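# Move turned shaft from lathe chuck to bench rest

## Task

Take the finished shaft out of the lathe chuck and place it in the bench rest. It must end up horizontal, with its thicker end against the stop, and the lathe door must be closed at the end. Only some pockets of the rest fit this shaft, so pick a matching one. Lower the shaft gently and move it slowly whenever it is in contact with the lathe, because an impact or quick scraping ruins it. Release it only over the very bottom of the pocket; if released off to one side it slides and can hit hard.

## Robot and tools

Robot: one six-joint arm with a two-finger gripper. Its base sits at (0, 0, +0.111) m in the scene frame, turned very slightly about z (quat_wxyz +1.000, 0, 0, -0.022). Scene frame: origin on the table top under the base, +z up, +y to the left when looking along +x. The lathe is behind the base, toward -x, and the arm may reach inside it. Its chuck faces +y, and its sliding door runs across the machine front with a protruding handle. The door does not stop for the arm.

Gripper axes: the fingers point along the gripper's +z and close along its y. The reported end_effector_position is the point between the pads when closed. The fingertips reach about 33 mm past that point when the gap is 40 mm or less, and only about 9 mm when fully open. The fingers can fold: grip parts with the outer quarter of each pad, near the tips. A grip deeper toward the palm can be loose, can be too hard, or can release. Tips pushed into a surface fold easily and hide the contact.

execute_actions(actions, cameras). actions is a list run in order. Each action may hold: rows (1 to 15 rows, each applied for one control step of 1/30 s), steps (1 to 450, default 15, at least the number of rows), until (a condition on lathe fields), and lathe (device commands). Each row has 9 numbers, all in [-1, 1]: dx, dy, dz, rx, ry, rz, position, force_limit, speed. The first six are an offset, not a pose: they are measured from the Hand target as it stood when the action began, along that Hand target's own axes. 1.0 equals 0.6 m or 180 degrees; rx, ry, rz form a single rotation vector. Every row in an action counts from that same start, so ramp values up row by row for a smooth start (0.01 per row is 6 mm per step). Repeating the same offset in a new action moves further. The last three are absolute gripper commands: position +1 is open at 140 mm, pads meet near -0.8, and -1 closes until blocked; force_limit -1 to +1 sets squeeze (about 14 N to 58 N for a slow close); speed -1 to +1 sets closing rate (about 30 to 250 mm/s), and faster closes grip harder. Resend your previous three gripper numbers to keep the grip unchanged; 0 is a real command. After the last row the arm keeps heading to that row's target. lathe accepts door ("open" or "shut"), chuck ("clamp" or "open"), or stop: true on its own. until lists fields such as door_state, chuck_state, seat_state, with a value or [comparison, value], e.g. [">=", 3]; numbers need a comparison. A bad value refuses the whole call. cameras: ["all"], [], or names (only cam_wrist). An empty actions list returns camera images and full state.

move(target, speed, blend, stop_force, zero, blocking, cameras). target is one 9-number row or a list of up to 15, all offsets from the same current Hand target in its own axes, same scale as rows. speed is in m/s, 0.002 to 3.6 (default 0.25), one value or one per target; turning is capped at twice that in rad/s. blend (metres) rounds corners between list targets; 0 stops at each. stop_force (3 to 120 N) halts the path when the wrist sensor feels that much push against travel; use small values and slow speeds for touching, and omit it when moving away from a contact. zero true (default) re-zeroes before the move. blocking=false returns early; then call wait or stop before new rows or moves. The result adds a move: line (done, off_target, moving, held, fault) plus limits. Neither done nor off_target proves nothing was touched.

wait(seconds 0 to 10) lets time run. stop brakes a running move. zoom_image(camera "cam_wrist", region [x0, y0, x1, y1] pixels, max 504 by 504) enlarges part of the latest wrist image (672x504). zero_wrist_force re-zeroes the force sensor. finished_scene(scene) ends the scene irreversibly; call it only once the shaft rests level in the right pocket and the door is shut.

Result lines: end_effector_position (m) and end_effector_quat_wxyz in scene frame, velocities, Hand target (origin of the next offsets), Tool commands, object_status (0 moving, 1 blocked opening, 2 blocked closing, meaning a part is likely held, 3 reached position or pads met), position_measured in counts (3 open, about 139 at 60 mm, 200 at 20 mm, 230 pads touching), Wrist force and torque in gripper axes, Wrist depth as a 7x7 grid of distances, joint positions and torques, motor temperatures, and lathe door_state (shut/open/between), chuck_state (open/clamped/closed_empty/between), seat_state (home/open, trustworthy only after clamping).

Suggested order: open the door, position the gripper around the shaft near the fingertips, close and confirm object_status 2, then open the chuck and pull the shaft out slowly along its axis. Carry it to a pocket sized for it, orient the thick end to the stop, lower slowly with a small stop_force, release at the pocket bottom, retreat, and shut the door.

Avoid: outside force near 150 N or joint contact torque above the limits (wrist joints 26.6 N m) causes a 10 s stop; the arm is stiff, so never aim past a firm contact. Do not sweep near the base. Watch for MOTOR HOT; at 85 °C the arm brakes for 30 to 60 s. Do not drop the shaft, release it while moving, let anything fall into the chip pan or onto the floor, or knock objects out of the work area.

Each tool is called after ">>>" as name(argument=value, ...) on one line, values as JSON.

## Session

>>> execute_actions(actions=[{"lathe":{"door":"open"},"steps":2}], cameras=["all"])

>>> zoom_image(camera="cam_wrist", region=[340, 160, 672, 492])

Scene clock: 0.27 s.
end_effector_position=(+0.3055, +0.0121, +0.3185) position_measured=3 object_status=3 end_effector_quat_wxyz=(+0.000, -0.035, +0.999, +0.000)
Joint positions: [-0.368 -2.106 2.13 -1.595 -1.571 -0.482]
Joint torques (N m): [0.61 -1.69 -25.15 -3.16 0.17 -0.05]
Motor temperatures (°C): [29 27 28 30 41 31]
Wrist force (N): [0.0 0.1 0.1]
Wrist torque (N m): [0.02 0.00 0.00]
Wrist force, peak (N): [-0.3 0.1 0.1]
Wrist depth (mm): [392 401 399 391 392 390 393 / 414 415 418 413 408 436 410 / 437 426 437 418 437 450 437 / - 133 457 452 450 449 125 / - - 493 481 481 501 119 / - - 517 516 512 526 - / - 567 524 550 559 547 -]
Hand target: +0.3055, +0.0121, +0.3185; +0.000, -0.035, +0.999, +0.000
Tool commands: gripper/position=+1.0 gripper/force_limit=+1.0 gripper/speed=+1.0
lathe: door_state=between chuck_state=clamped seat_state=home
camera_calibration:
cam_wrist: T_world_to_cam=[[-0.0540365, 0.998509, -0.00772165, 0.016403], [0.941064, 0.0535104, 0.333969, -0.388331], [0.333885, 0.01078, -0.942552, 0.340521], [0, 0, 0, 1]] pos_world=[0.252635, 0.000730369, 0.450777]

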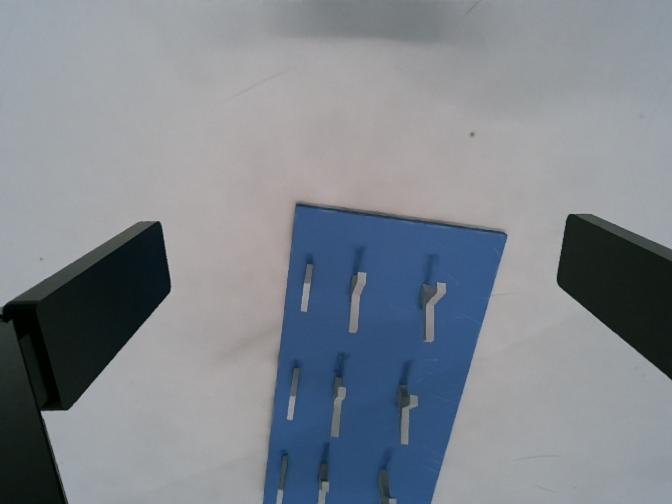

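Scaled by 1.518 from the camera's 672x504 image, which has a finer 960x720 frame.

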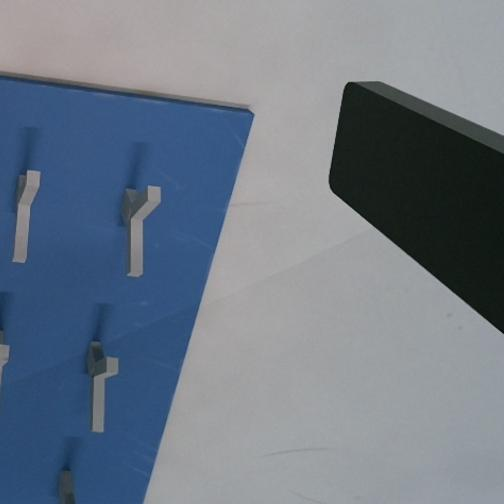

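>>> move(target=[-0.364, 0.556, 0.214, 0.2929, -0.2723, 0.4594, 1, 1, 1], speed=0.3, cameras=["cam_wrist"])

>>> zoom_image(camera="cam_wrist", region=[200, 60, 340, 200])

>>> zoom_image(camera="cam_wrist", region=[320, 60, 460, 200])

>>> zoom_image(camera="cam_wrist", region=[420, 60, 560, 200])

Scene clock: 14.77 s.
end_effector_position=(+0.4998, +0.3602, +0.1900) position_measured=3 object_status=3 end_effector_quat_wxyz=(+0.379, +0.596, +0.598, -0.380)
Joint positions: [0.788 -0.543 0.771 -0.833 -2.3 2.708]
Joint torques (N m): [-5.28 -52.2 -33.8 2.59 -3.62 1.46]
Wrist force (N): [0.4 0.7 -2.6]
Wrist torque (N m): [0.41 0.03 0.24]
Wrist force, peak (N): [1.9 1.7 -3.3]
Wrist depth (mm): [300 300 262 302 304 306 292 / 415 415 392 394 396 398 400 / 545 692 520 529 711 512 - / 563 134 - 6134 - 5685 124 / - - - - - - 119 / - - - 5180 - - - / - - - - - - -]
Hand target: +0.4998, +0.3602, +0.1900; +0.379, +0.596, +0.598, -0.380
Off the commanded pose: 0.000 m, 0 deg.
lathe: door_state=open chuck_state=clamped seat_state=home
move: done
camera_calibration:
cam_wrist: T_world_to_cam=[[0.999882, -0.0123517, 0.00917541, -0.487553], [-0.0103295, -0.096872, 0.995243, -0.142901], [-0.0114041, -0.99522, -0.0969881, 0.525118], [0, 0, 0, 1]] pos_world=[0.492008, 0.502743, 0.197625]

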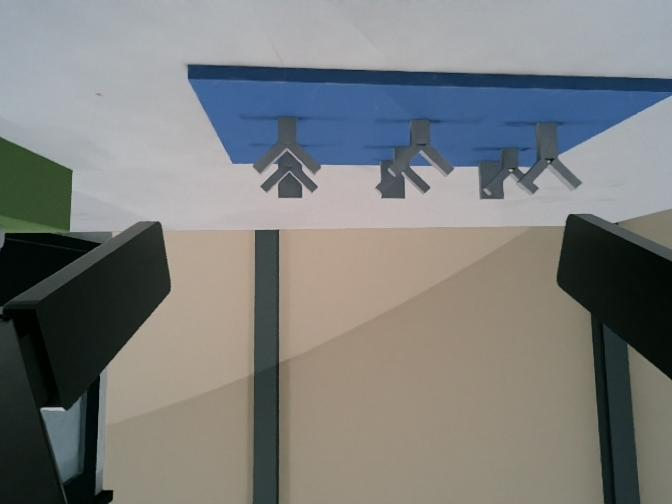

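Scaled by 3.600 from the camera's 672x504 image, which has a finer 960x720 frame.

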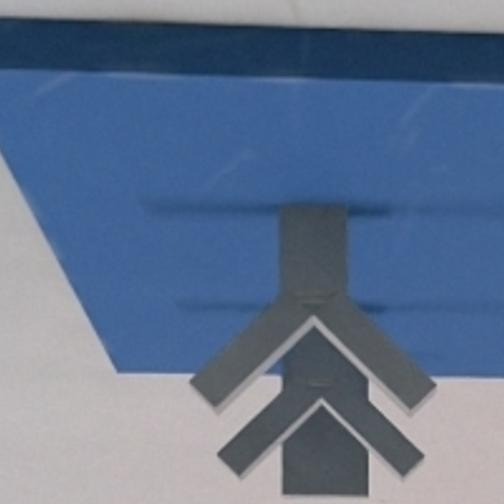

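Scaled by 3.600 from the camera's 672x504 image, which has a finer 960x720 frame.

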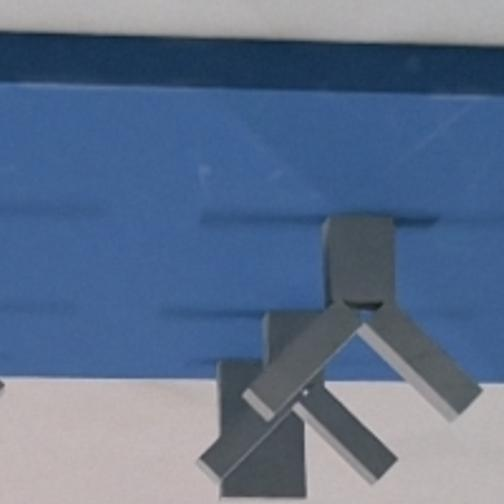

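Scaled by 3.600 from the camera's 672x504 image, which has a finer 960x720 frame.

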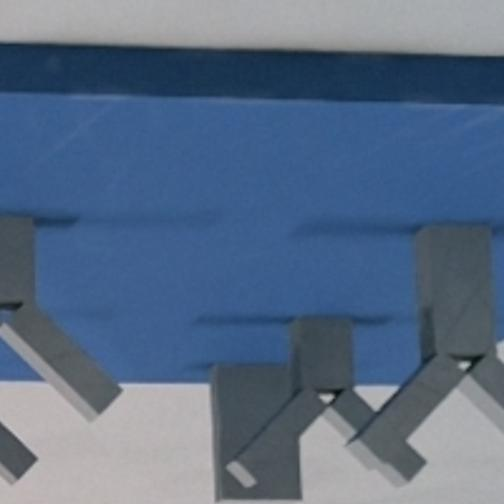

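>>> move(target=[[-0.289, -0.367, -0.208, 0, 0.2, 0, 1, 1, 1],[-0.456, -0.833, -0.323, 0, 0.361, 0, 1, 1, 1]], speed=0.3, blend=[0.08, 0])

>>> move(target=[[-0.15, -0.417, -0.05, 0, 0, 0, 1, 1, 1],[-0.65, -0.7, -0.05, 0, 0, 0, 1, 1, 1]], speed=0.3, blend=[0.08, 0])

Scene clock: 28.80 s.
end_effector_position=(+0.0009, +0.4191, +0.5211) position_measured=3 object_status=3 end_effector_quat_wxyz=(-0.001, +0.707, +0.708, -0.001)
Joint positions: [1.286 -1.734 1.371 -1.207 -1.568 2.813]
Joint torques (N m): [7.94 -26.58 -35.77 -1.26 0.25 1.53]
Wrist force (N): [0.0 0.6 -0.7]
Wrist torque (N m): [0.11 0.01 0.01]
Wrist force, peak (N): [3.8 3.2 -0.7]
Wrist depth (mm): [593 581 567 595 574 - 578 / - 613 618 596 - - 581 / - 649 640 651 670 646 630 / - 134 - - 690 686 124 / - 735 738 694 731 - 119 / - - - 637 777 - - / - 821 473 509 - - 860]
Hand target: +0.0008, +0.4191, +0.5213; -0.001, +0.707, +0.708, -0.001
Off the commanded pose: 0.000 m, 0 deg.
lathe: door_state=open chuck_state=clamped seat_state=home
move: done

Scene clock: 31.33 s.
end_effector_position=(-0.4185, +0.0287, +0.5520) position_measured=3 object_status=3 end_effector_quat_wxyz=(-0.001, +0.707, +0.708, +0.000) end_effector_velocity=(+0.000, -0.002, +0.000) end_effector_angular_velocity=(-0.002, +0.001, -0.004)
Joint positions: [2.793 -1.705 1.262 -1.131 -1.571 4.319]
Joint velocities: [0.003 0 0 0 0.002 0.006]
Joint torques (N m): [8.36 -11.96 -14.23 -0.33 2.66 1.34]
Wrist force (N): [-0.3 0.3 -0.7]
Wrist torque (N m): [0.06 0.10 0.01]
Wrist force, peak (N): [1.1 3.9 -0.4]
Wrist depth (mm): [- 731 724 1302 - 622 607 / - 686 754 1363 - 622 551 / - 809 - 1457 630 662 560 / - 135 914 1544 728 722 125 / - 870 863 1689 - - 119 / 519 757 - 1821 - 848 - / 426 513 - 1895 - 2045 -]
Hand target: -0.4186, +0.0285, +0.5520; -0.001, +0.707, +0.708, -0.001
Off the commanded pose: 0.000 m, 0 deg.
lathe: door_state=open chuck_state=clamped seat_state=home
move: done

>>> move(target=[[-0.064, -0.336, 0.17, 0.389, 0, 0, 1, 1, 1],[-0.389, -0.422, 0.337, 0.389, 0, 0, 1, 1, 1]], speed=[0.25, 0.2], blend=[0.02, 0], cameras=["cam_wrist"])

>>> zoom_image(camera="cam_wrist", region=[210, 0, 510, 300])

Scene clock: 39.33 s.
end_effector_position=(-0.6720, -0.2050, +0.3503) position_measured=3 object_status=3 end_effector_quat_wxyz=(-0.406, +0.578, +0.579, -0.406)
Joint positions: [3.365 -1.237 2.161 -3.714 -1.739 4.773]
Joint torques (N m): [7.42 -23.22 -14.04 -0.92 -1.11 -0.14]
Wrist force (N): [-0.2 2.1 -1.1]
Wrist torque (N m): [0.68 0.15 0.16]
Wrist force, peak (N): [-2.7 2.9 -0.1]
Wrist depth (mm): [- - 536 440 - - 367 / - 617 - 207 - - 389 / - - - 214 - - - / - 145 288 224 258 266 124 / - 274 273 182 254 251 119 / - 229 189 158 205 204 349 / - 312 180 165 172 272 291]
Hand target: -0.6720, -0.2050, +0.3502; -0.406, +0.578, +0.579, -0.406
Off the commanded pose: 0.000 m, 0 deg.
lathe: door_state=open chuck_state=clamped seat_state=home
move: done
camera_calibration:
cam_wrist: T_world_to_cam=[[0.332154, -0.0150222, -0.943106, 0.560003], [0.311394, -0.942067, 0.124676, -0.0213876], [-0.890341, -0.335089, -0.308233, -0.416602], [0, 0, 0, 1]] pos_world=[-0.550265, -0.151335, 0.402398]

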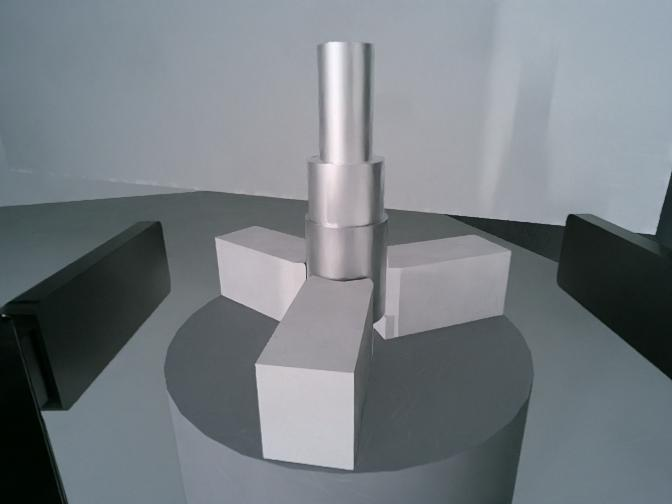

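Scaled by 1.680 from the camera's 672x504 image, which has a finer 960x720 frame.

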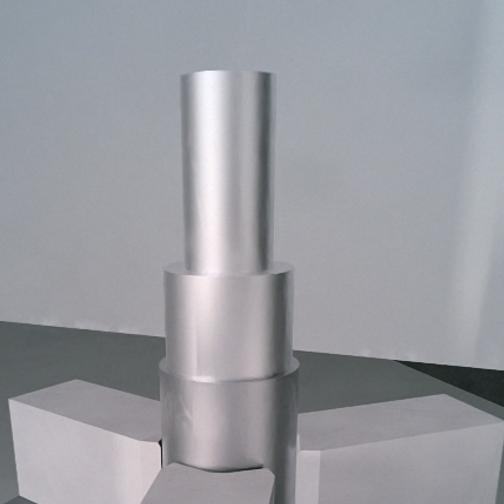

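>>> move(target=[0.0092, -0.0072, 0.1243, 0, 0, 0, 0.4, -1, 0], speed=0.08, cameras=["cam_wrist"])

>>> zoom_image(camera="cam_wrist", region=[190, 100, 530, 440])

Scene clock: 48.57 s.
end_effector_position=(-0.7436, -0.1995, +0.3289) position_measured=78 object_status=3 end_effector_quat_wxyz=(-0.406, +0.578, +0.579, -0.406)
Joint positions: [3.327 -1.085 1.99 -3.697 -1.703 4.76]
Joint torques (N m): [7.48 -38.97 -10.24 -6.24 -2.79 1.22]
Wrist force (N): [0.0 2.1 -1.3]
Wrist torque (N m): [0.64 0.07 0.14]
Wrist force, peak (N): [-0.1 2.1 -2.3]
Wrist depth (mm): [- 480 - 129 137 339 323 / - - - 134 - 354 330 / 1064 - - 143 144 387 343 / - - 152 146 151 134 356 / - 93 205 151 177 178 99 / - - 204 145 179 193 - / - - 172 117 171 171 -]
Hand target: -0.7436, -0.1996, +0.3290; -0.406, +0.578, +0.579, -0.406
Off the commanded pose: 0.000 m, 0 deg.
lathe: door_state=open chuck_state=clamped seat_state=home
move: done
camera_calibration:
cam_wrist: T_world_to_cam=[[0.33233, -0.0149889, -0.943044, 0.563871], [0.311277, -0.942106, 0.124669, 0.00866962], [-0.890316, -0.334979, -0.308425, -0.484967], [0, 0, 0, 1]] pos_world=[-0.621864, -0.145835, 0.381098]

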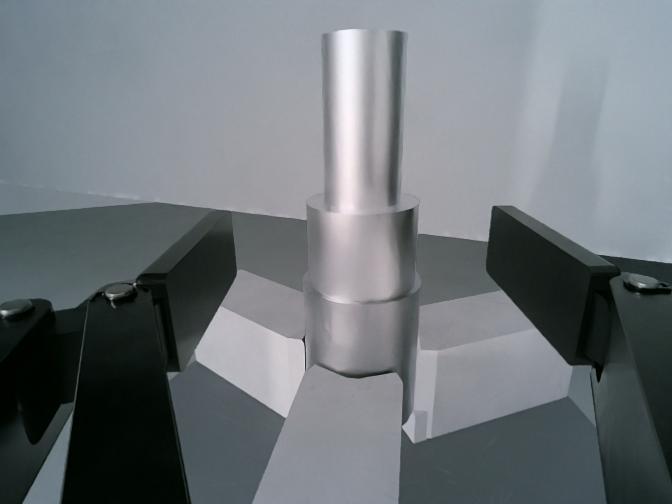

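Scaled by 1.482 from the camera's 672x504 image, which has a finer 960x720 frame.

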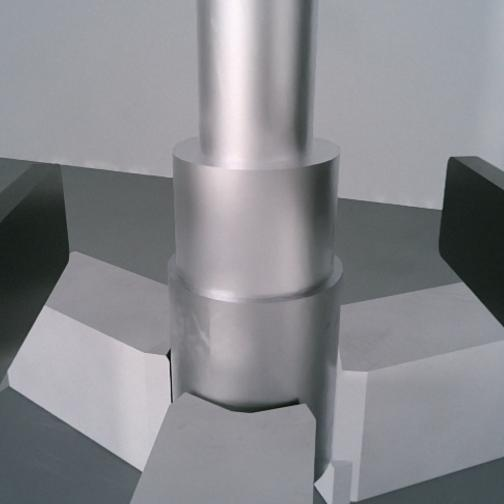

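>>> execute_actions(actions=[{"rows":[[-0.001,0,0,0,0,0,0.4,-1,0],[-0.003,0,0,0,0,0,0.4,-1,0]],"steps":20},{"rows":[[0,0,0,0,0,0,-1,-1,-1]],"steps":110}], cameras=["cam_wrist"])

>>> zoom_image(camera="cam_wrist", region=[240, 160, 490, 370])

Scene clock: 58.17 s.
end_effector_position=(-0.7436, -0.2014, +0.3289) position_measured=164 object_status=2 end_effector_quat_wxyz=(-0.406, +0.578, +0.579, -0.406)
Joint positions: [3.331 -1.084 1.988 -3.697 -1.707 4.761]
Joint torques (N m): [11.56 -23.32 -19.81 -3.36 2.17 1.05]
Wrist force (N): [6.1 -5.5 -5.0]
Wrist torque (N m): [0.75 0.04 -0.15]
Wrist force, peak (N): [5.9 -5.2 -5.5]
Wrist depth (mm): [- - 435 132 - - 315 / - - - 134 - - 329 / - - - 142 143 - - / - 726 125 146 147 389 506 / - - 85 151 152 83 - / - 74 - 142 170 - - / - - - 111 - - -]
Hand target: -0.7436, -0.2014, +0.3290; -0.406, +0.578, +0.579, -0.406
Off the commanded pose: 0.000 m, 0 deg.
lathe: door_state=open chuck_state=clamped seat_state=home
camera_calibration:
cam_wrist: T_world_to_cam=[[0.332215, -0.0150315, -0.943084, 0.563779], [0.311177, -0.942144, 0.124633, 0.00682518], [-0.890394, -0.334871, -0.308317, -0.485677], [0, 0, 0, 1]] pos_world=[-0.621864, -0.147735, 0.381098]

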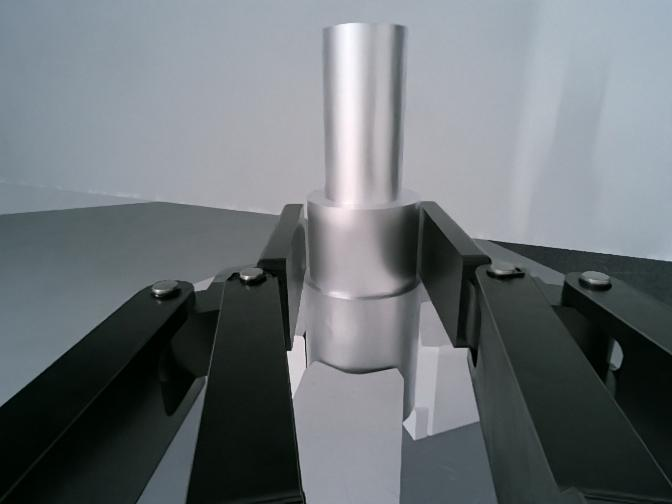

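Scaled by 2.016 from the camera's 672x504 image, which has a finer 960x720 frame.

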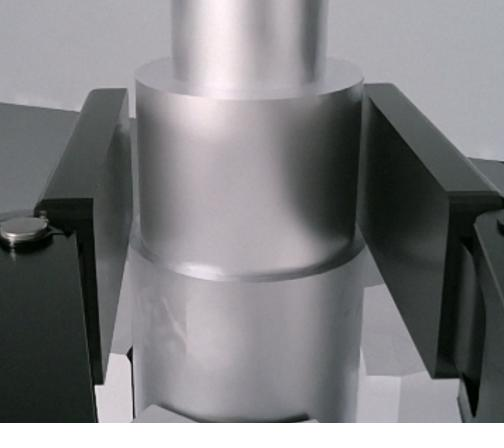

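>>> execute_actions(actions=[{"rows":[[0.0001,-0.0003,-0.0002,0,0,0,-1,-1,-1]],"steps":15},{"rows":[[0,0,0,0,0,0,-0.98,1,-1]],"steps":60}])

Scene clock: 68.10 s.
end_effector_position=(-0.7436, -0.2013, +0.3292) position_measured=171 object_status=2 end_effector_quat_wxyz=(-0.406, +0.578, +0.579, -0.406)
Joint positions: [3.331 -1.084 1.988 -3.696 -1.707 4.761]
Joint torques (N m): [11.82 -30.39 -44.87 -8.09 7.34 -2.07]
Wrist force (N): [17.2 20.7 -40.4]
Wrist torque (N m): [0.40 0.13 1.02]
Wrist force, peak (N): [17.2 20.5 -41.0]
Wrist depth (mm): [- - 459 132 353 336 - / 590 566 - 134 - 354 331 / - - - 141 401 369 - / - 728 - 146 148 405 489 / - 86 91 151 151 83 - / - - - 143 170 - - / - - - 115 - - -]
Hand target: -0.7436, -0.2013, +0.3292; -0.406, +0.578, +0.579, -0.406
Off the commanded pose: 0.000 m, 0 deg.
lathe: door_state=open chuck_state=clamped seat_state=home

>>> execute_actions(actions=[{"rows":[[0.0001,0.0001,-0.0002,0,0,0,-0.98,1,-1],[0.00015,0.00015,-0.00035,0,0,0,-0.98,1,-1]],"steps":20}])

Scene clock: 71.87 s.
end_effector_position=(-0.7433, -0.2012, +0.3291) position_measured=171 object_status=2 end_effector_quat_wxyz=(-0.406, +0.578, +0.579, -0.406)
Joint positions: [3.33 -1.084 1.989 -3.696 -1.707 4.761]
Joint torques (N m): [0.19 -54.1 -10.45 -8.72 5.04 -2.43]
Wrist force (N): [10.5 9.3 -0.4]
Wrist torque (N m): [-0.13 0.28 0.95]
Wrist force, peak (N): [17.5 20.6 -40.7]
Wrist depth (mm): [- - - 130 370 332 313 / 610 541 - 134 - - - / - - - 142 147 - - / 824 - 124 146 146 393 471 / - 86 91 152 153 83 - / - - - 143 165 - - / - - - 115 - - -]
Hand target: -0.7433, -0.2012, +0.3292; -0.406, +0.578, +0.579, -0.406
Off the commanded pose: 0.000 m, 0 deg.
lathe: door_state=open chuck_state=clamped seat_state=home

>>> execute_actions(actions=[{"rows":[[0.00015,0.0001,0,0,0,0,-0.98,1,-1]],"steps":12},{"lathe":{"chuck":"open"},"steps":150,"until":{"lathe":{"chuck_state":"open"}}}])

Scene clock: 75.57 s.
end_effector_position=(-0.7433, -0.2011, +0.3291) position_measured=171 object_status=2 end_effector_quat_wxyz=(-0.406, +0.578, +0.579, -0.406)
Joint positions: [3.33 -1.085 1.989 -3.697 -1.707 4.761]
Joint torques (N m): [5.2 -39.44 -10.65 -2.22 5.5 0.91]
Wrist force (N): [9.4 5.7 0.5]
Wrist torque (N m): [0.57 0.14 0.27]
Wrist force, peak (N): [10.4 9.9 0.1]
Wrist depth (mm): [- - - 130 359 336 312 / - - 491 135 392 - 333 / - - 490 142 153 375 346 / - - - 146 144 390 487 / - 86 91 151 153 83 - / - - - 143 171 - - / - - - 115 - - -]
Hand target: -0.7433, -0.2011, +0.3291; -0.406, +0.578, +0.579, -0.406
Off the commanded pose: 0.000 m, 0 deg.
lathe: door_state=open chuck_state=open seat_state=home

>>> move(target=[0.02, 0, 0, 0, 0, 0, -0.98, 1, -1], speed=0.008, cameras=["cam_wrist"])

Scene clock: 78.87 s.
end_effector_position=(-0.7433, -0.1890, +0.3291) position_measured=171 object_status=2 end_effector_quat_wxyz=(-0.406, +0.578, +0.579, -0.406)
Joint positions: [3.305 -1.092 2.003 -3.704 -1.683 4.752]
Joint torques (N m): [6.71 -47.51 -13 -7.61 1.28 -0.89]
Wrist force (N): [-0.4 6.8 0.5]
Wrist torque (N m): [0.62 0.18 0.07]
Wrist force, peak (N): [9.4 6.0 0.3]
Wrist depth (mm): [- - 441 129 359 - 312 / 620 - - 135 381 362 324 / - - - 141 397 - 342 / 780 - - 146 144 394 - / - 86 85 151 153 83 - / - - - 158 170 - - / - - - 130 177 - -]
Hand target: -0.7433, -0.1891, +0.3291; -0.406, +0.578, +0.579, -0.406
Off the commanded pose: 0.000 m, 0 deg.
lathe: door_state=open chuck_state=open seat_state=open
move: done
camera_calibration:
cam_wrist: T_world_to_cam=[[0.332131, -0.0150633, -0.943113, 0.563915], [0.311188, -0.94214, 0.124637, 0.0184078], [-0.890422, -0.334881, -0.308227, -0.48128], [0, 0, 0, 1]] pos_world=[-0.621564, -0.135335, 0.381198]

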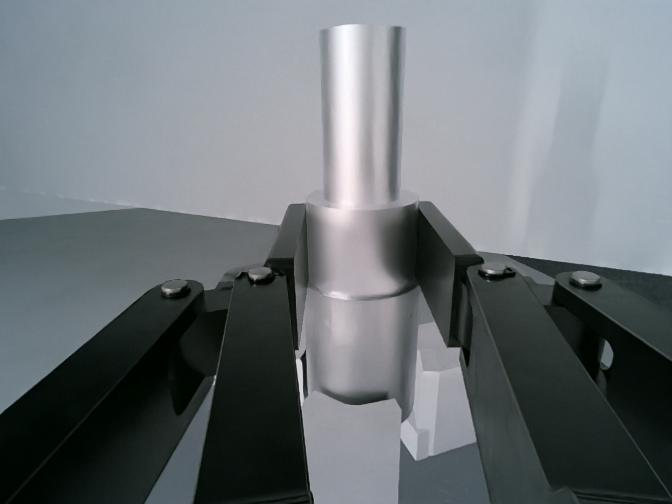

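>>> move(target=[[0.05,0,0,0,0,0,-0.98,1,-1],[0.248,-0.158,-0.0575,0,0,0,-0.98,1,-1],[0.298,-0.1195,-0.262,0,0,0,-0.98,1,-1],[0.365,-0.162,-0.632,-0.389,0,0,-0.98,1,-1]], speed=[0.012,0.15,0.2,0.25], blend=[0,0.03,0.04,0], cameras=["cam_wrist"])

>>> move(target=[[0.5, 0.283, 0, 0, 0, 0, -0.98, 1, -1],[0.65, 0.7, -0.05, 0, 0, 0, -0.98, 1, -1]], speed=0.28, blend=[0.08, 0])

>>> execute_actions(actions=[{"lathe":{"door":"shut"},"steps":2}])

Scene clock: 90.47 s.
end_effector_position=(-0.4199, +0.0301, +0.5494) position_measured=171 object_status=2 end_effector_quat_wxyz=(-0.001, +0.707, +0.708, -0.001)
Joint positions: [2.791 -1.705 1.269 -1.138 -1.571 4.317]
Joint torques (N m): [-7.48 -13.89 -34.1 -0.77 1.79 -1.48]
Wrist force (N): [-0.6 0.5 4.0]
Wrist torque (N m): [0.11 0.24 -0.02]
Wrist force, peak (N): [-2.9 8.3 1.3]
Wrist depth (mm): [- - 702 133 586 617 589 / - 793 752 134 625 639 543 / - 815 809 142 668 672 562 / - 860 - 146 146 715 461 / - 86 85 151 153 83 - / - - - 162 165 - - / - - - 1926 - - -]
Hand target: -0.4199, +0.0301, +0.5494; -0.001, +0.707, +0.708, -0.001
Off the commanded pose: 0.000 m, 0 deg.
lathe: door_state=open chuck_state=open seat_state=open
move: done
camera_calibration:
cam_wrist: T_world_to_cam=[[0.999834, -0.0150227, -0.0102853, 0.435485], [-0.0107375, -0.942782, 0.333236, -0.153056], [-0.0147029, -0.333071, -0.942787, 0.664192], [0, 0, 0, 1]] pos_world=[-0.427291, 0.083467, 0.681675]

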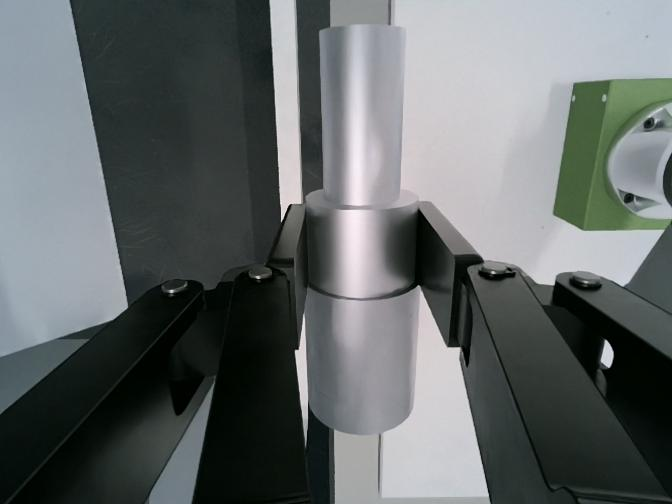

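Scene clock: 93.13 s.
end_effector_position=(-0.0005, +0.4206, +0.5787) position_measured=171 object_status=2 end_effector_quat_wxyz=(-0.001, +0.707, +0.708, -0.001) end_effector_velocity=(+0.002, +0.001, +0.000) end_effector_angular_velocity=(+0.002, +0.000, +0.001)
Joint positions: [1.291 -1.671 1.155 -1.055 -1.568 2.817]
Joint velocities: [-0.004 0 0 -0.002 0 -0.005]
Joint torques (N m): [-8.16 -14.66 -19.49 -6.55 -0.76 -1.31]
Wrist force (N): [-0.4 1.0 4.8]
Wrist torque (N m): [0.20 0.20 -0.05]
Wrist force, peak (N): [1.4 5.4 4.5]
Wrist depth (mm): [793 - - 132 625 635 639 / - 690 666 134 - - 668 / - 724 726 142 692 690 715 / 698 745 738 146 141 769 740 / - 86 85 151 151 83 - / - - - 163 165 - - / - - - 524 - - -]
Hand target: -0.0004, +0.4206, +0.5787; -0.001, +0.707, +0.708, -0.001
Off the commanded pose: 0.000 m, 0 deg.
lathe: door_state=open chuck_state=open seat_state=open
move: done

Scene clock: 93.40 s.
end_effector_position=(-0.0004, +0.4206, +0.5787) position_measured=171 object_status=2 end_effector_quat_wxyz=(-0.001, +0.707, +0.708, -0.001)
Joint positions: [1.291 -1.67 1.155 -1.055 -1.568 2.817]
Joint torques (N m): [-7.63 -12.59 -20.84 -6.51 -2.67 -1.48]
Wrist force (N): [-0.3 0.7 4.9]
Wrist torque (N m): [0.13 0.18 -0.03]
Wrist force, peak (N): [-0.3 1.0 5.0]
Wrist depth (mm): [772 - 633 129 618 635 648 / - 662 - 135 - 678 660 / - 704 717 142 158 704 709 / 690 752 - 146 141 745 759 / - 86 85 151 151 83 - / - - - 163 165 - - / - - - 532 - - -]
Hand target: -0.0004, +0.4206, +0.5787; -0.001, +0.707, +0.708, -0.001
Tool commands: gripper/position=-0.98 gripper/force_limit=+1.0 gripper/speed=-1.0
Off the commanded pose: 0.000 m, 0 deg.
lathe: door_state=between chuck_state=open seat_state=open

>>> move(target=[[-0.151, 0.467, 0.131, 0, 0, 0.015, -0.98, 1, -1],[-0.673, 0.943, 0.431, 0, 0, 0.0294, -0.98, 1, -1]], speed=0.28, blend=[0.08, 0], cameras=["cam_wrist"])

>>> zoom_image(camera="cam_wrist", region=[400, 20, 660, 280])

Scene clock: 101.33 s.
end_effector_position=(+0.5653, +0.0179, +0.3184) position_measured=171 object_status=2 end_effector_quat_wxyz=(-0.001, +0.739, +0.674, -0.001)
Joint positions: [-0.163 -1.421 1.584 -1.732 -1.57 1.455]
Joint torques (N m): [-6.73 -27.02 -18.09 -2.96 2.91 -1.09]
Wrist force (N): [-0.6 0.6 4.3]
Wrist torque (N m): [0.11 0.23 0.01]
Wrist force, peak (N): [-3.7 3.7 6.3]
Wrist depth (mm): [394 382 382 137 377 381 383 / 413 405 402 135 402 401 403 / - 432 418 142 422 422 441 / 472 456 144 146 144 - 466 / - 86 85 151 151 83 - / - - - 162 165 - - / - - - 567 - - -]
Hand target: +0.5653, +0.0179, +0.3183; -0.001, +0.739, +0.674, -0.001
Off the commanded pose: 0.000 m, 0 deg.
lathe: door_state=shut chuck_state=open seat_state=open
move: done
camera_calibration:
cam_wrist: T_world_to_cam=[[0.994187, -0.107193, -0.010056, -0.547437], [-0.0977258, -0.937668, 0.333509, -0.0279499], [-0.045179, -0.330587, -0.942693, 0.474022], [0, 0, 0, 1]] pos_world=[0.56294, 0.0718166, 0.450674]

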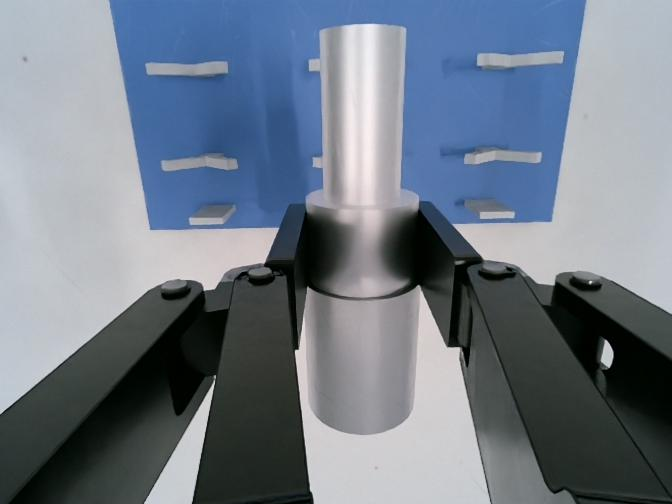

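Scaled by 1.938 from the camera's 672x504 image, which has a finer 960x720 frame.

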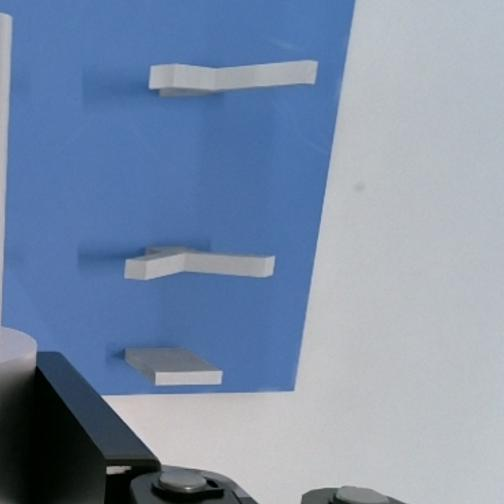

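>>> move(target=[[0.0518, 0.2232, 0.2307, 0, 0, -0.001, -0.98, 1, -1],[0.0518, 0.2232, 0.325, 0, 0, -0.001, -0.98, 1, -1]], speed=[0.2,0.06], cameras=["cam_wrist"])

>>> zoom_image(camera="cam_wrist", region=[250, 90, 490, 330])

Scene clock: 112.53 s.
end_effector_position=(+0.7009, +0.0368, +0.1228) position_measured=171 object_status=2 end_effector_quat_wxyz=(-0.001, +0.737, +0.675, -0.001)
Joint positions: [-0.096 -0.956 1.451 -2.063 -1.57 1.52]
Joint torques (N m): [-2.62 -61.42 -37.46 -0.76 -2.53 0.67]
Wrist force (N): [-0.6 1.3 4.3]
Wrist torque (N m): [0.29 0.22 0.05]
Wrist force, peak (N): [0.3 3.3 7.1]
Wrist depth (mm): [201 202 201 198 199 210 212 / 210 212 212 136 209 221 224 / 225 225 224 143 221 236 236 / 235 235 232 146 144 248 250 / - 86 85 151 151 83 - / - - - 163 165 - - / - - - 306 - - -]
Hand target: +0.7010, +0.0368, +0.1229; -0.001, +0.737, +0.675, -0.001
Off the commanded pose: 0.000 m, 0 deg.
lathe: door_state=shut chuck_state=open seat_state=open
move: done
camera_calibration:
cam_wrist: T_world_to_cam=[[0.994519, -0.10403, -0.0104385, -0.682503], [-0.094615, -0.937981, 0.333527, 0.0661038], [-0.0444879, -0.330711, -0.942683, 0.301528], [0, 0, 0, 1]] pos_world=[0.698432, 0.0907221, 0.255074]

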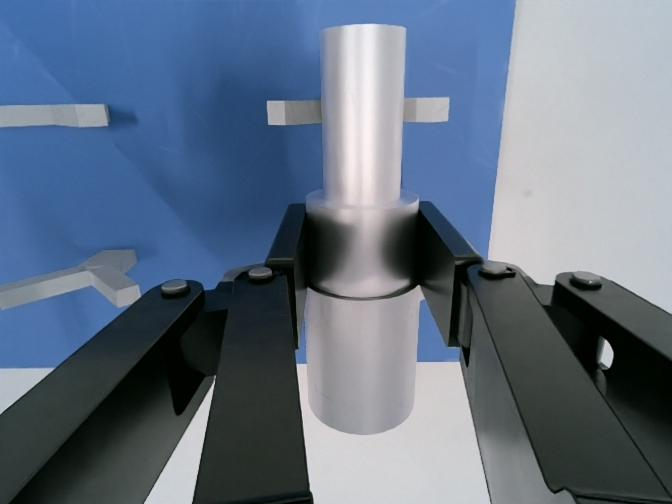

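Scaled by 2.100 from the camera's 672x504 image, which has a finer 960x720 frame.

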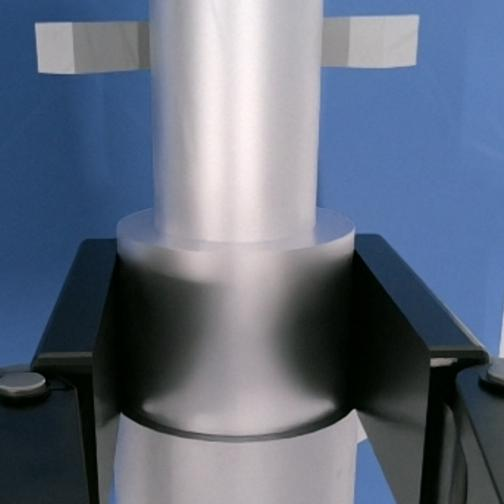

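>>> zoom_image(camera="cam_wrist", region=[380, 240, 480, 340])

Scaled by 5.040 from the camera's 672x504 image, which has a finer 960x720 frame.

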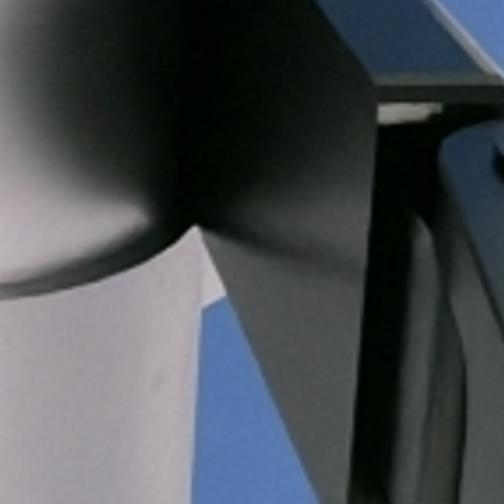

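>>> move(target=[0, -0.0007, 0, 0, 0, -0.005, -0.98, 1, -1], speed=0.02)

>>> move(target=[0, 0, 0.022, 0, 0, 0, -0.98, 1, -1], speed=0.005, stop_force=4, cameras=["cam_wrist"])

>>> zoom_image(camera="cam_wrist", region=[250, 90, 490, 330])

Scene clock: 122.47 s.
end_effector_position=(+0.7006, +0.0369, +0.1229) position_measured=171 object_status=2 end_effector_quat_wxyz=(-0.001, +0.732, +0.681, -0.001)
Joint positions: [-0.096 -0.957 1.453 -2.064 -1.57 1.504]
Joint torques (N m): [1.68 -60.5 -13.84 -6.35 0.33 1.18]
Wrist force (N): [-0.4 1.3 4.5]
Wrist torque (N m): [0.27 0.18 0.08]
Wrist force, peak (N): [-0.3 1.2 4.7]
Wrist depth (mm): [202 202 202 197 200 210 212 / 215 212 212 136 210 219 220 / 225 225 224 142 221 237 236 / 236 236 233 146 144 247 250 / - 86 85 151 151 83 - / - - - 162 165 - - / - - - 307 - - -]
Hand target: +0.7006, +0.0369, +0.1229; -0.001, +0.732, +0.681, -0.001
Off the commanded pose: 0.000 m, 0 deg.
lathe: door_state=shut chuck_state=open seat_state=open
move: done

Scene clock: 124.60 s.
end_effector_position=(+0.7006, +0.0369, +0.1185) position_measured=171 object_status=2 end_effector_quat_wxyz=(-0.001, +0.732, +0.681, -0.001)
Joint positions: [-0.096 -0.952 1.457 -2.073 -1.57 1.504]
Joint torques (N m): [-4.9 -58.92 -35.27 -1.09 0.54 0.49]
Wrist force (N): [0.1 -0.4 -0.1]
Wrist torque (N m): [0.25 0.05 0.10]
Wrist force, peak (N): [2.7 -2.7 -5.0]
Wrist depth (mm): [198 198 198 193 195 204 206 / 206 208 208 136 206 217 220 / 221 220 221 143 217 232 232 / 232 231 228 146 144 243 246 / - 86 85 151 151 83 - / - - - 162 165 - - / - - - 304 - - -]
Hand target: +0.7006, +0.0369, +0.1185; -0.001, +0.732, +0.681, -0.001 (not the last commanded pose)
Off the commanded pose: 0.009 m, 0 deg.
lathe: door_state=shut chuck_state=open seat_state=open
move: contact
camera_calibration:
cam_wrist: T_world_to_cam=[[0.99603, -0.0884341, -0.0101553, -0.683853], [-0.080002, -0.939355, 0.333485, 0.0573596], [-0.0390309, -0.331349, -0.942701, 0.293781], [0, 0, 0, 1]] pos_world=[0.697194, 0.090749, 0.250874]

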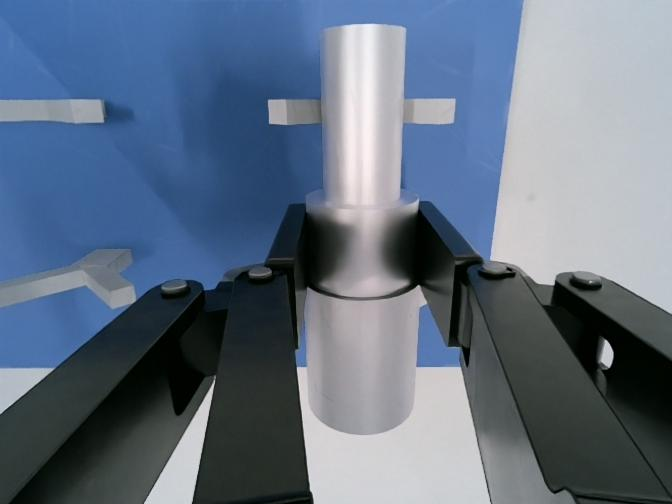

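Scaled by 2.100 from the camera's 672x504 image, which has a finer 960x720 frame.

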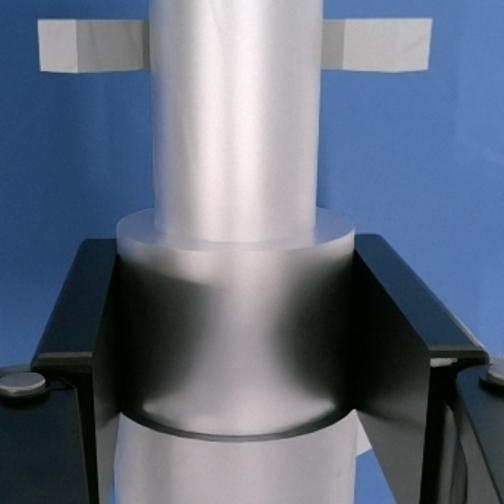

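>>> move(target=[[0, 0, -0.0033, 0, 0, 0, -0.98, 1, -1],[0, -0.0017, -0.0033, 0, 0, 0, -0.98, 1, -1]], speed=0.01)

>>> move(target=[0, 0, 0.016, 0, 0, 0, -0.98, 1, -1], speed=0.005, stop_force=4)

Scene clock: 129.57 s.
end_effector_position=(+0.6995, +0.0370, +0.1206) position_measured=171 object_status=2 end_effector_quat_wxyz=(-0.001, +0.732, +0.681, -0.001)
Joint positions: [-0.096 -0.957 1.459 -2.071 -1.57 1.504]
Joint torques (N m): [-6.73 -47.33 -26.42 -5.88 0.63 -1.55]
Wrist force (N): [-0.5 1.3 4.6]
Wrist torque (N m): [0.28 0.20 0.05]
Wrist force, peak (N): [-0.4 1.3 4.7]
Wrist depth (mm): [200 199 200 195 197 206 210 / 208 210 210 136 208 219 221 / 223 222 223 143 219 234 234 / 233 233 230 146 144 245 248 / - 86 85 151 151 83 - / - - - 162 165 - - / - - - 304 - - -]
Hand target: +0.6996, +0.0369, +0.1205; -0.001, +0.732, +0.681, -0.001
Off the commanded pose: 0.000 m, 0 deg.
lathe: door_state=shut chuck_state=open seat_state=open
move: done

Scene clock: 131.40 s.
end_effector_position=(+0.6996, +0.0369, +0.1176) position_measured=171 object_status=2 end_effector_quat_wxyz=(-0.001, +0.732, +0.681, -0.001)
Joint positions: [-0.096 -0.953 1.461 -2.077 -1.57 1.504]
Joint torques (N m): [-6.76 -57.14 -34.18 0.04 0.64 -1.57]
Wrist force (N): [1.4 2.3 -1.1]
Wrist torque (N m): [0.27 0.28 0.23]
Wrist force, peak (N): [1.4 -2.1 -8.9]
Wrist depth (mm): [197 197 197 192 195 203 207 / 205 207 208 136 205 208 219 / 219 220 220 143 217 229 231 / 230 230 227 146 144 245 246 / - 86 85 151 151 83 - / - - - 163 165 - - / - - - 301 - - -]
Hand target: +0.6996, +0.0369, +0.1176; -0.001, +0.732, +0.681, -0.001 (not the last commanded pose)
Off the commanded pose: 0.007 m, 0 deg.
lathe: door_state=shut chuck_state=open seat_state=open
move: contact

>>> move(target=[[0, 0, -0.003, 0, 0, 0, -0.98, 1, -1],[0, 0, -0.003, 0, 0, 0.003, -0.98, 1, -1]], speed=0.01)

>>> move(target=[0, 0, 0.016, 0, 0, 0, -0.98, 1, -1], speed=0.005, stop_force=5)

Scene clock: 136.57 s.
end_effector_position=(+0.6996, +0.0369, +0.1195) position_measured=171 object_status=2 end_effector_quat_wxyz=(-0.001, +0.735, +0.678, -0.001)
Joint positions: [-0.096 -0.955 1.46 -2.073 -1.57 1.514]
Joint torques (N m): [-6.34 -51.63 -28.66 -5.16 0.82 -0.59]
Wrist force (N): [-0.5 1.2 4.5]
Wrist torque (N m): [0.26 0.20 0.01]
Wrist force, peak (N): [-0.5 1.1 4.7]
Wrist depth (mm): [198 199 198 194 196 205 209 / 207 209 209 136 207 217 220 / 221 221 221 143 218 230 233 / 232 232 229 146 144 244 247 / - 86 85 151 151 83 - / - - - 163 165 - - / - - - 304 - - -]
Hand target: +0.6996, +0.0369, +0.1194; -0.001, +0.735, +0.678, -0.001
Off the commanded pose: 0.000 m, 0 deg.
lathe: door_state=shut chuck_state=open seat_state=open
move: done

Scene clock: 138.23 s.
end_effector_position=(+0.6996, +0.0369, +0.1174) position_measured=171 object_status=2 end_effector_quat_wxyz=(-0.001, +0.735, +0.678, -0.001)
Joint positions: [-0.096 -0.953 1.462 -2.077 -1.57 1.513]
Joint torques (N m): [-6.55 -58.82 -32.81 0.85 0.7 -1.19]
Wrist force (N): [-1.1 5.8 1.5]
Wrist torque (N m): [0.15 0.10 -0.13]
Wrist force, peak (N): [-0.8 6.5 0.4]
Wrist depth (mm): [197 197 197 192 194 203 208 / 203 207 207 136 204 216 218 / 219 219 219 143 216 228 231 / 229 230 227 146 146 242 243 / - 86 85 151 151 83 - / - - - 163 165 - - / - - - 300 - - -]
Hand target: +0.6996, +0.0369, +0.1174; -0.001, +0.735, +0.678, -0.001 (not the last commanded pose)
Off the commanded pose: 0.008 m, 0 deg.
lathe: door_state=shut chuck_state=open seat_state=open
move: contact

>>> move(target=[0, 0, -0.0013, 0, 0, -0.0012, -0.98, 1, -1], speed=0.01)

>>> move(target=[-0.016, 0, 0, 0, 0, 0, -0.98, 1, -1], speed=0.004, stop_force=3)

Scene clock: 143.17 s.
end_effector_position=(+0.6997, +0.0369, +0.1182) position_measured=171 object_status=2 end_effector_quat_wxyz=(-0.001, +0.734, +0.679, -0.001)
Joint positions: [-0.096 -0.954 1.461 -2.076 -1.57 1.51]
Joint torques (N m): [-6.52 -60.62 -35.74 -1.11 0.72 -0.61]
Wrist force (N): [-0.5 1.0 4.4]
Wrist torque (N m): [0.22 0.20 0.08]
Wrist force, peak (N): [-0.8 5.8 2.1]
Wrist depth (mm): [197 197 197 193 195 203 208 / 206 208 208 136 205 217 219 / 221 220 220 142 217 229 228 / 231 230 228 146 144 243 244 / - 86 85 151 151 83 - / - - - 162 165 - - / - - - 298 - - -]
Hand target: +0.6997, +0.0369, +0.1182; -0.001, +0.734, +0.679, -0.001
Off the commanded pose: 0.000 m, 0 deg.
lathe: door_state=shut chuck_state=open seat_state=open
move: done

Scene clock: 145.27 s.
end_effector_position=(+0.6993, +0.0324, +0.1182) position_measured=171 object_status=2 end_effector_quat_wxyz=(-0.001, +0.734, +0.679, -0.001)
Joint positions: [-0.102 -0.955 1.463 -2.077 -1.57 1.503]
Joint torques (N m): [7.01 -48.57 -26.93 -4.57 -0.23 1.49]
Wrist force (N): [1.4 1.8 4.3]
Wrist torque (N m): [0.23 0.22 0.05]
Wrist force, peak (N): [5.9 1.4 3.7]
Wrist depth (mm): [198 198 197 192 195 204 208 / 204 208 208 136 205 217 219 / 220 220 220 143 217 229 231 / 231 231 228 146 144 243 245 / - 86 85 151 151 83 - / - - - 163 165 - - / - - - 302 - - -]
Hand target: +0.6993, +0.0324, +0.1182; -0.001, +0.734, +0.679, -0.001 (not the last commanded pose)
Off the commanded pose: 0.005 m, 0 deg.
lathe: door_state=shut chuck_state=open seat_state=open
move: contact

>>> move(target=[0.0002, 0, 0.010, 0, 0, 0, -0.98, 1, -1], speed=0.004, stop_force=6, cameras=["cam_wrist"])

>>> zoom_image(camera="cam_wrist", region=[250, 90, 490, 330])

Scene clock: 149.17 s.
end_effector_position=(+0.6994, +0.0325, +0.1174) position_measured=171 object_status=2 end_effector_quat_wxyz=(-0.001, +0.734, +0.679, +0.000)
Joint positions: [-0.102 -0.954 1.463 -2.078 -1.57 1.503]
Joint torques (N m): [1.9 -55.13 -34 -0.82 -0.15 1.17]
Wrist force (N): [3.3 -1.4 -4.1]
Wrist torque (N m): [0.20 0.02 0.14]
Wrist force, peak (N): [3.6 -3.8 -10.8]
Wrist depth (mm): [197 196 196 192 195 203 207 / 203 207 207 136 205 216 219 / 219 220 219 143 216 229 231 / 227 230 227 146 146 241 245 / - 86 85 151 151 83 - / - - - 162 165 - - / - - - 300 - - -]
Hand target: +0.6994, +0.0325, +0.1174; -0.001, +0.734, +0.679, +0.000 (not the last commanded pose)
Off the commanded pose: 0.005 m, 0 deg.
lathe: door_state=shut chuck_state=open seat_state=open
move: contact
camera_calibration:
cam_wrist: T_world_to_cam=[[0.995522, -0.0940241, -0.00975216, -0.682536], [-0.0854058, -0.938865, 0.333523, 0.0572156], [-0.0405152, -0.331197, -0.942691, 0.292263], [0, 0, 0, 1]] pos_world=[0.696208, 0.0863394, 0.249775]

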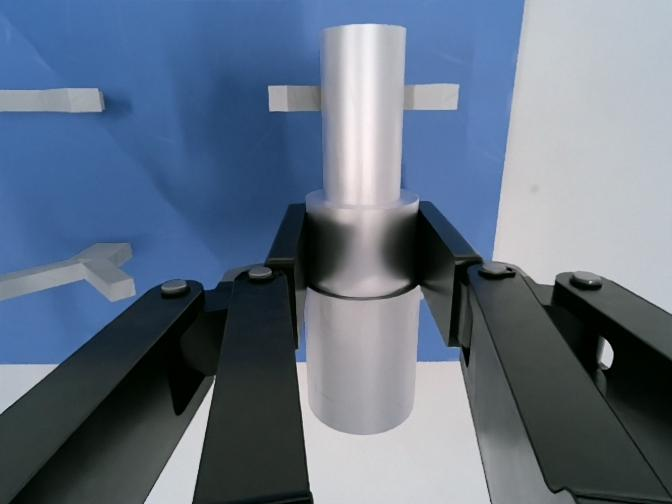

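Scaled by 2.100 from the camera's 672x504 image, which has a finer 960x720 frame.

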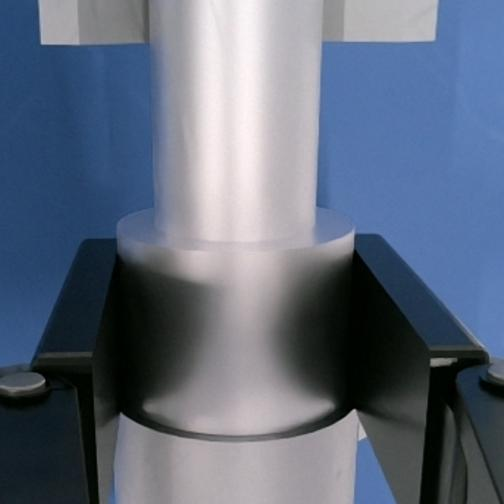

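>>> move(target=[0.0005, 0.0, 0.0002, 0, -0.002, 0, -0.98, 1, -1], speed=0.01)

Scene clock: 154.10 s.
end_effector_position=(+0.6994, +0.0327, +0.1173) position_measured=171 object_status=2 end_effector_quat_wxyz=(+0.001, +0.734, +0.679, -0.003)
Joint positions: [-0.099 -0.953 1.463 -2.079 -1.577 1.506]
Joint torques (N m): [4.85 -36.92 -32.01 -5.99 -0.75 0.46]
Wrist force (N): [-1.7 -0.9 -5.9]
Wrist torque (N m): [0.36 0.39 0.20]
Wrist force, peak (N): [-1.8 -1.1 -6.1]
Wrist depth (mm): [196 196 196 192 193 203 207 / 203 207 207 136 204 216 218 / 219 219 218 142 216 228 231 / 227 230 226 146 146 243 245 / - 86 85 151 151 83 - / - - - 162 166 - - / - - - 306 - - -]
Hand target: +0.6994, +0.0328, +0.1173; +0.001, +0.734, +0.679, -0.003
Off the commanded pose: 0.000 m, 0 deg.
lathe: door_state=shut chuck_state=open seat_state=open
move: done

>>> execute_actions(actions=[{"rows":[[-0.0003,0,0,0,0,0,-0.98,1,-1]],"steps":20},{"rows":[[-0.0,0,0,0,0,0,0.0,1,-1]],"steps":60}], cameras=["cam_wrist"])

Scene clock: 159.40 s.
end_effector_position=(+0.6994, +0.0326, +0.1173) position_measured=129 object_status=3 end_effector_quat_wxyz=(+0.001, +0.734, +0.679, -0.003)
Joint positions: [-0.099 -0.953 1.463 -2.079 -1.576 1.506]
Joint torques (N m): [5.88 -58.5 -31.01 -5.39 -2.56 1.06]
Wrist force (N): [-0.3 1.1 -0.2]
Wrist torque (N m): [0.25 0.09 0.03]
Wrist force, peak (N): [2.7 -3.2 -10.8]
Wrist depth (mm): [196 196 196 192 194 202 206 / 202 207 206 136 204 216 218 / 219 219 219 142 216 228 231 / 230 227 125 147 153 239 242 / - 91 109 152 169 107 90 / - - 276 163 276 - - / - - 302 304 300 - -]
Hand target: +0.6994, +0.0326, +0.1173; +0.001, +0.734, +0.679, -0.003
Off the commanded pose: 0.000 m, 0 deg.
lathe: door_state=shut chuck_state=open seat_state=open
camera_calibration:
cam_wrist: T_world_to_cam=[[0.995523, -0.0940304, -0.0096054, -0.682593], [-0.0852054, -0.936764, 0.339431, 0.0564409], [-0.0409148, -0.337093, -0.940582, 0.292344], [0, 0, 0, 1]] pos_world=[0.696307, 0.0872343, 0.249259]

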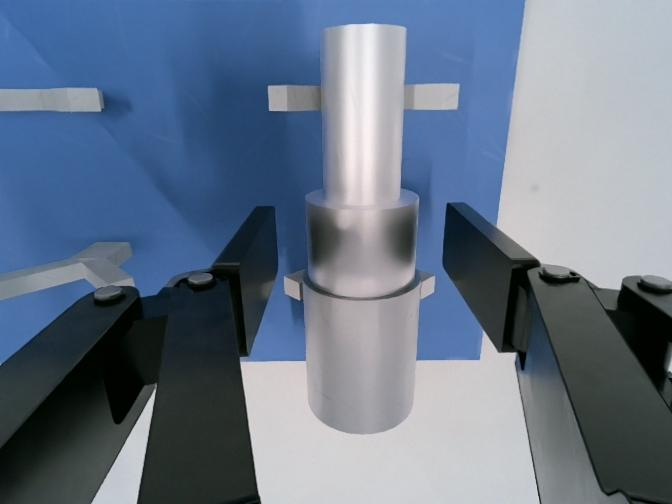

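>>> move(target=[[0, 0, -0.1, 0, 0, 0, 0, 1, -1],[-0.25, 0, -0.3, 0, 0, 0, 0, 1, -1]], speed=[0.06, 0.2], blend=[0.01, 0], cameras=["cam_wrist"])

>>> zoom_image(camera="cam_wrist", region=[270, 0, 440, 170])

Scene clock: 164.33 s.
end_effector_position=(+0.6883, -0.1159, +0.2981) position_measured=129 object_status=3 end_effector_quat_wxyz=(+0.001, +0.734, +0.679, -0.003)
Joint positions: [-0.313 -1.092 1.198 -1.676 -1.577 1.292]
Joint torques (N m): [-6.51 -40.9 -23.12 -3.85 0.65 -0.86]
Wrist force (N): [-0.5 0.2 0.3]
Wrist torque (N m): [0.05 0.07 -0.05]
Wrist force, peak (N): [-2.8 0.2 -1.5]
Wrist depth (mm): [362 362 363 293 365 374 371 / 396 382 393 392 398 - 393 / 418 416 415 408 398 428 416 / 441 442 125 - 148 122 435 / - 91 110 481 472 107 91 / - - 506 507 507 - - / - - - - - - -]
Hand target: +0.6882, -0.1160, +0.2981; +0.001, +0.734, +0.679, -0.003
Off the commanded pose: 0.000 m, 0 deg.
lathe: door_state=shut chuck_state=open seat_state=open
move: done
camera_calibration:
cam_wrist: T_world_to_cam=[[0.995514, -0.0941305, -0.00955936, -0.68369], [-0.0853098, -0.936711, 0.339551, -0.144969], [-0.0409165, -0.337213, -0.940539, 0.411859], [0, 0, 0, 1]] pos_world=[0.685107, -0.061266, 0.430058]

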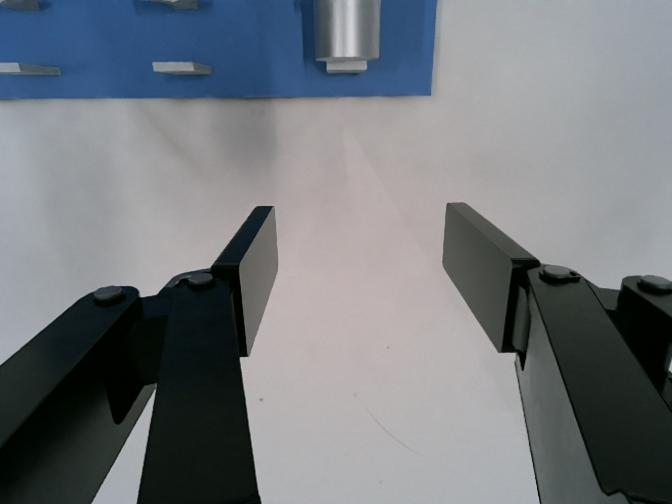

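Scaled by 2.965 from the camera's 672x504 image, which has a finer 960x720 frame.

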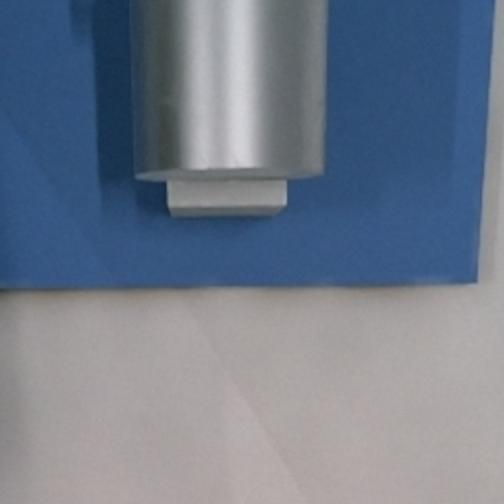

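At the stop, door shut.

>>> finished_scene(scene=2)

The scene is finished: the task was done.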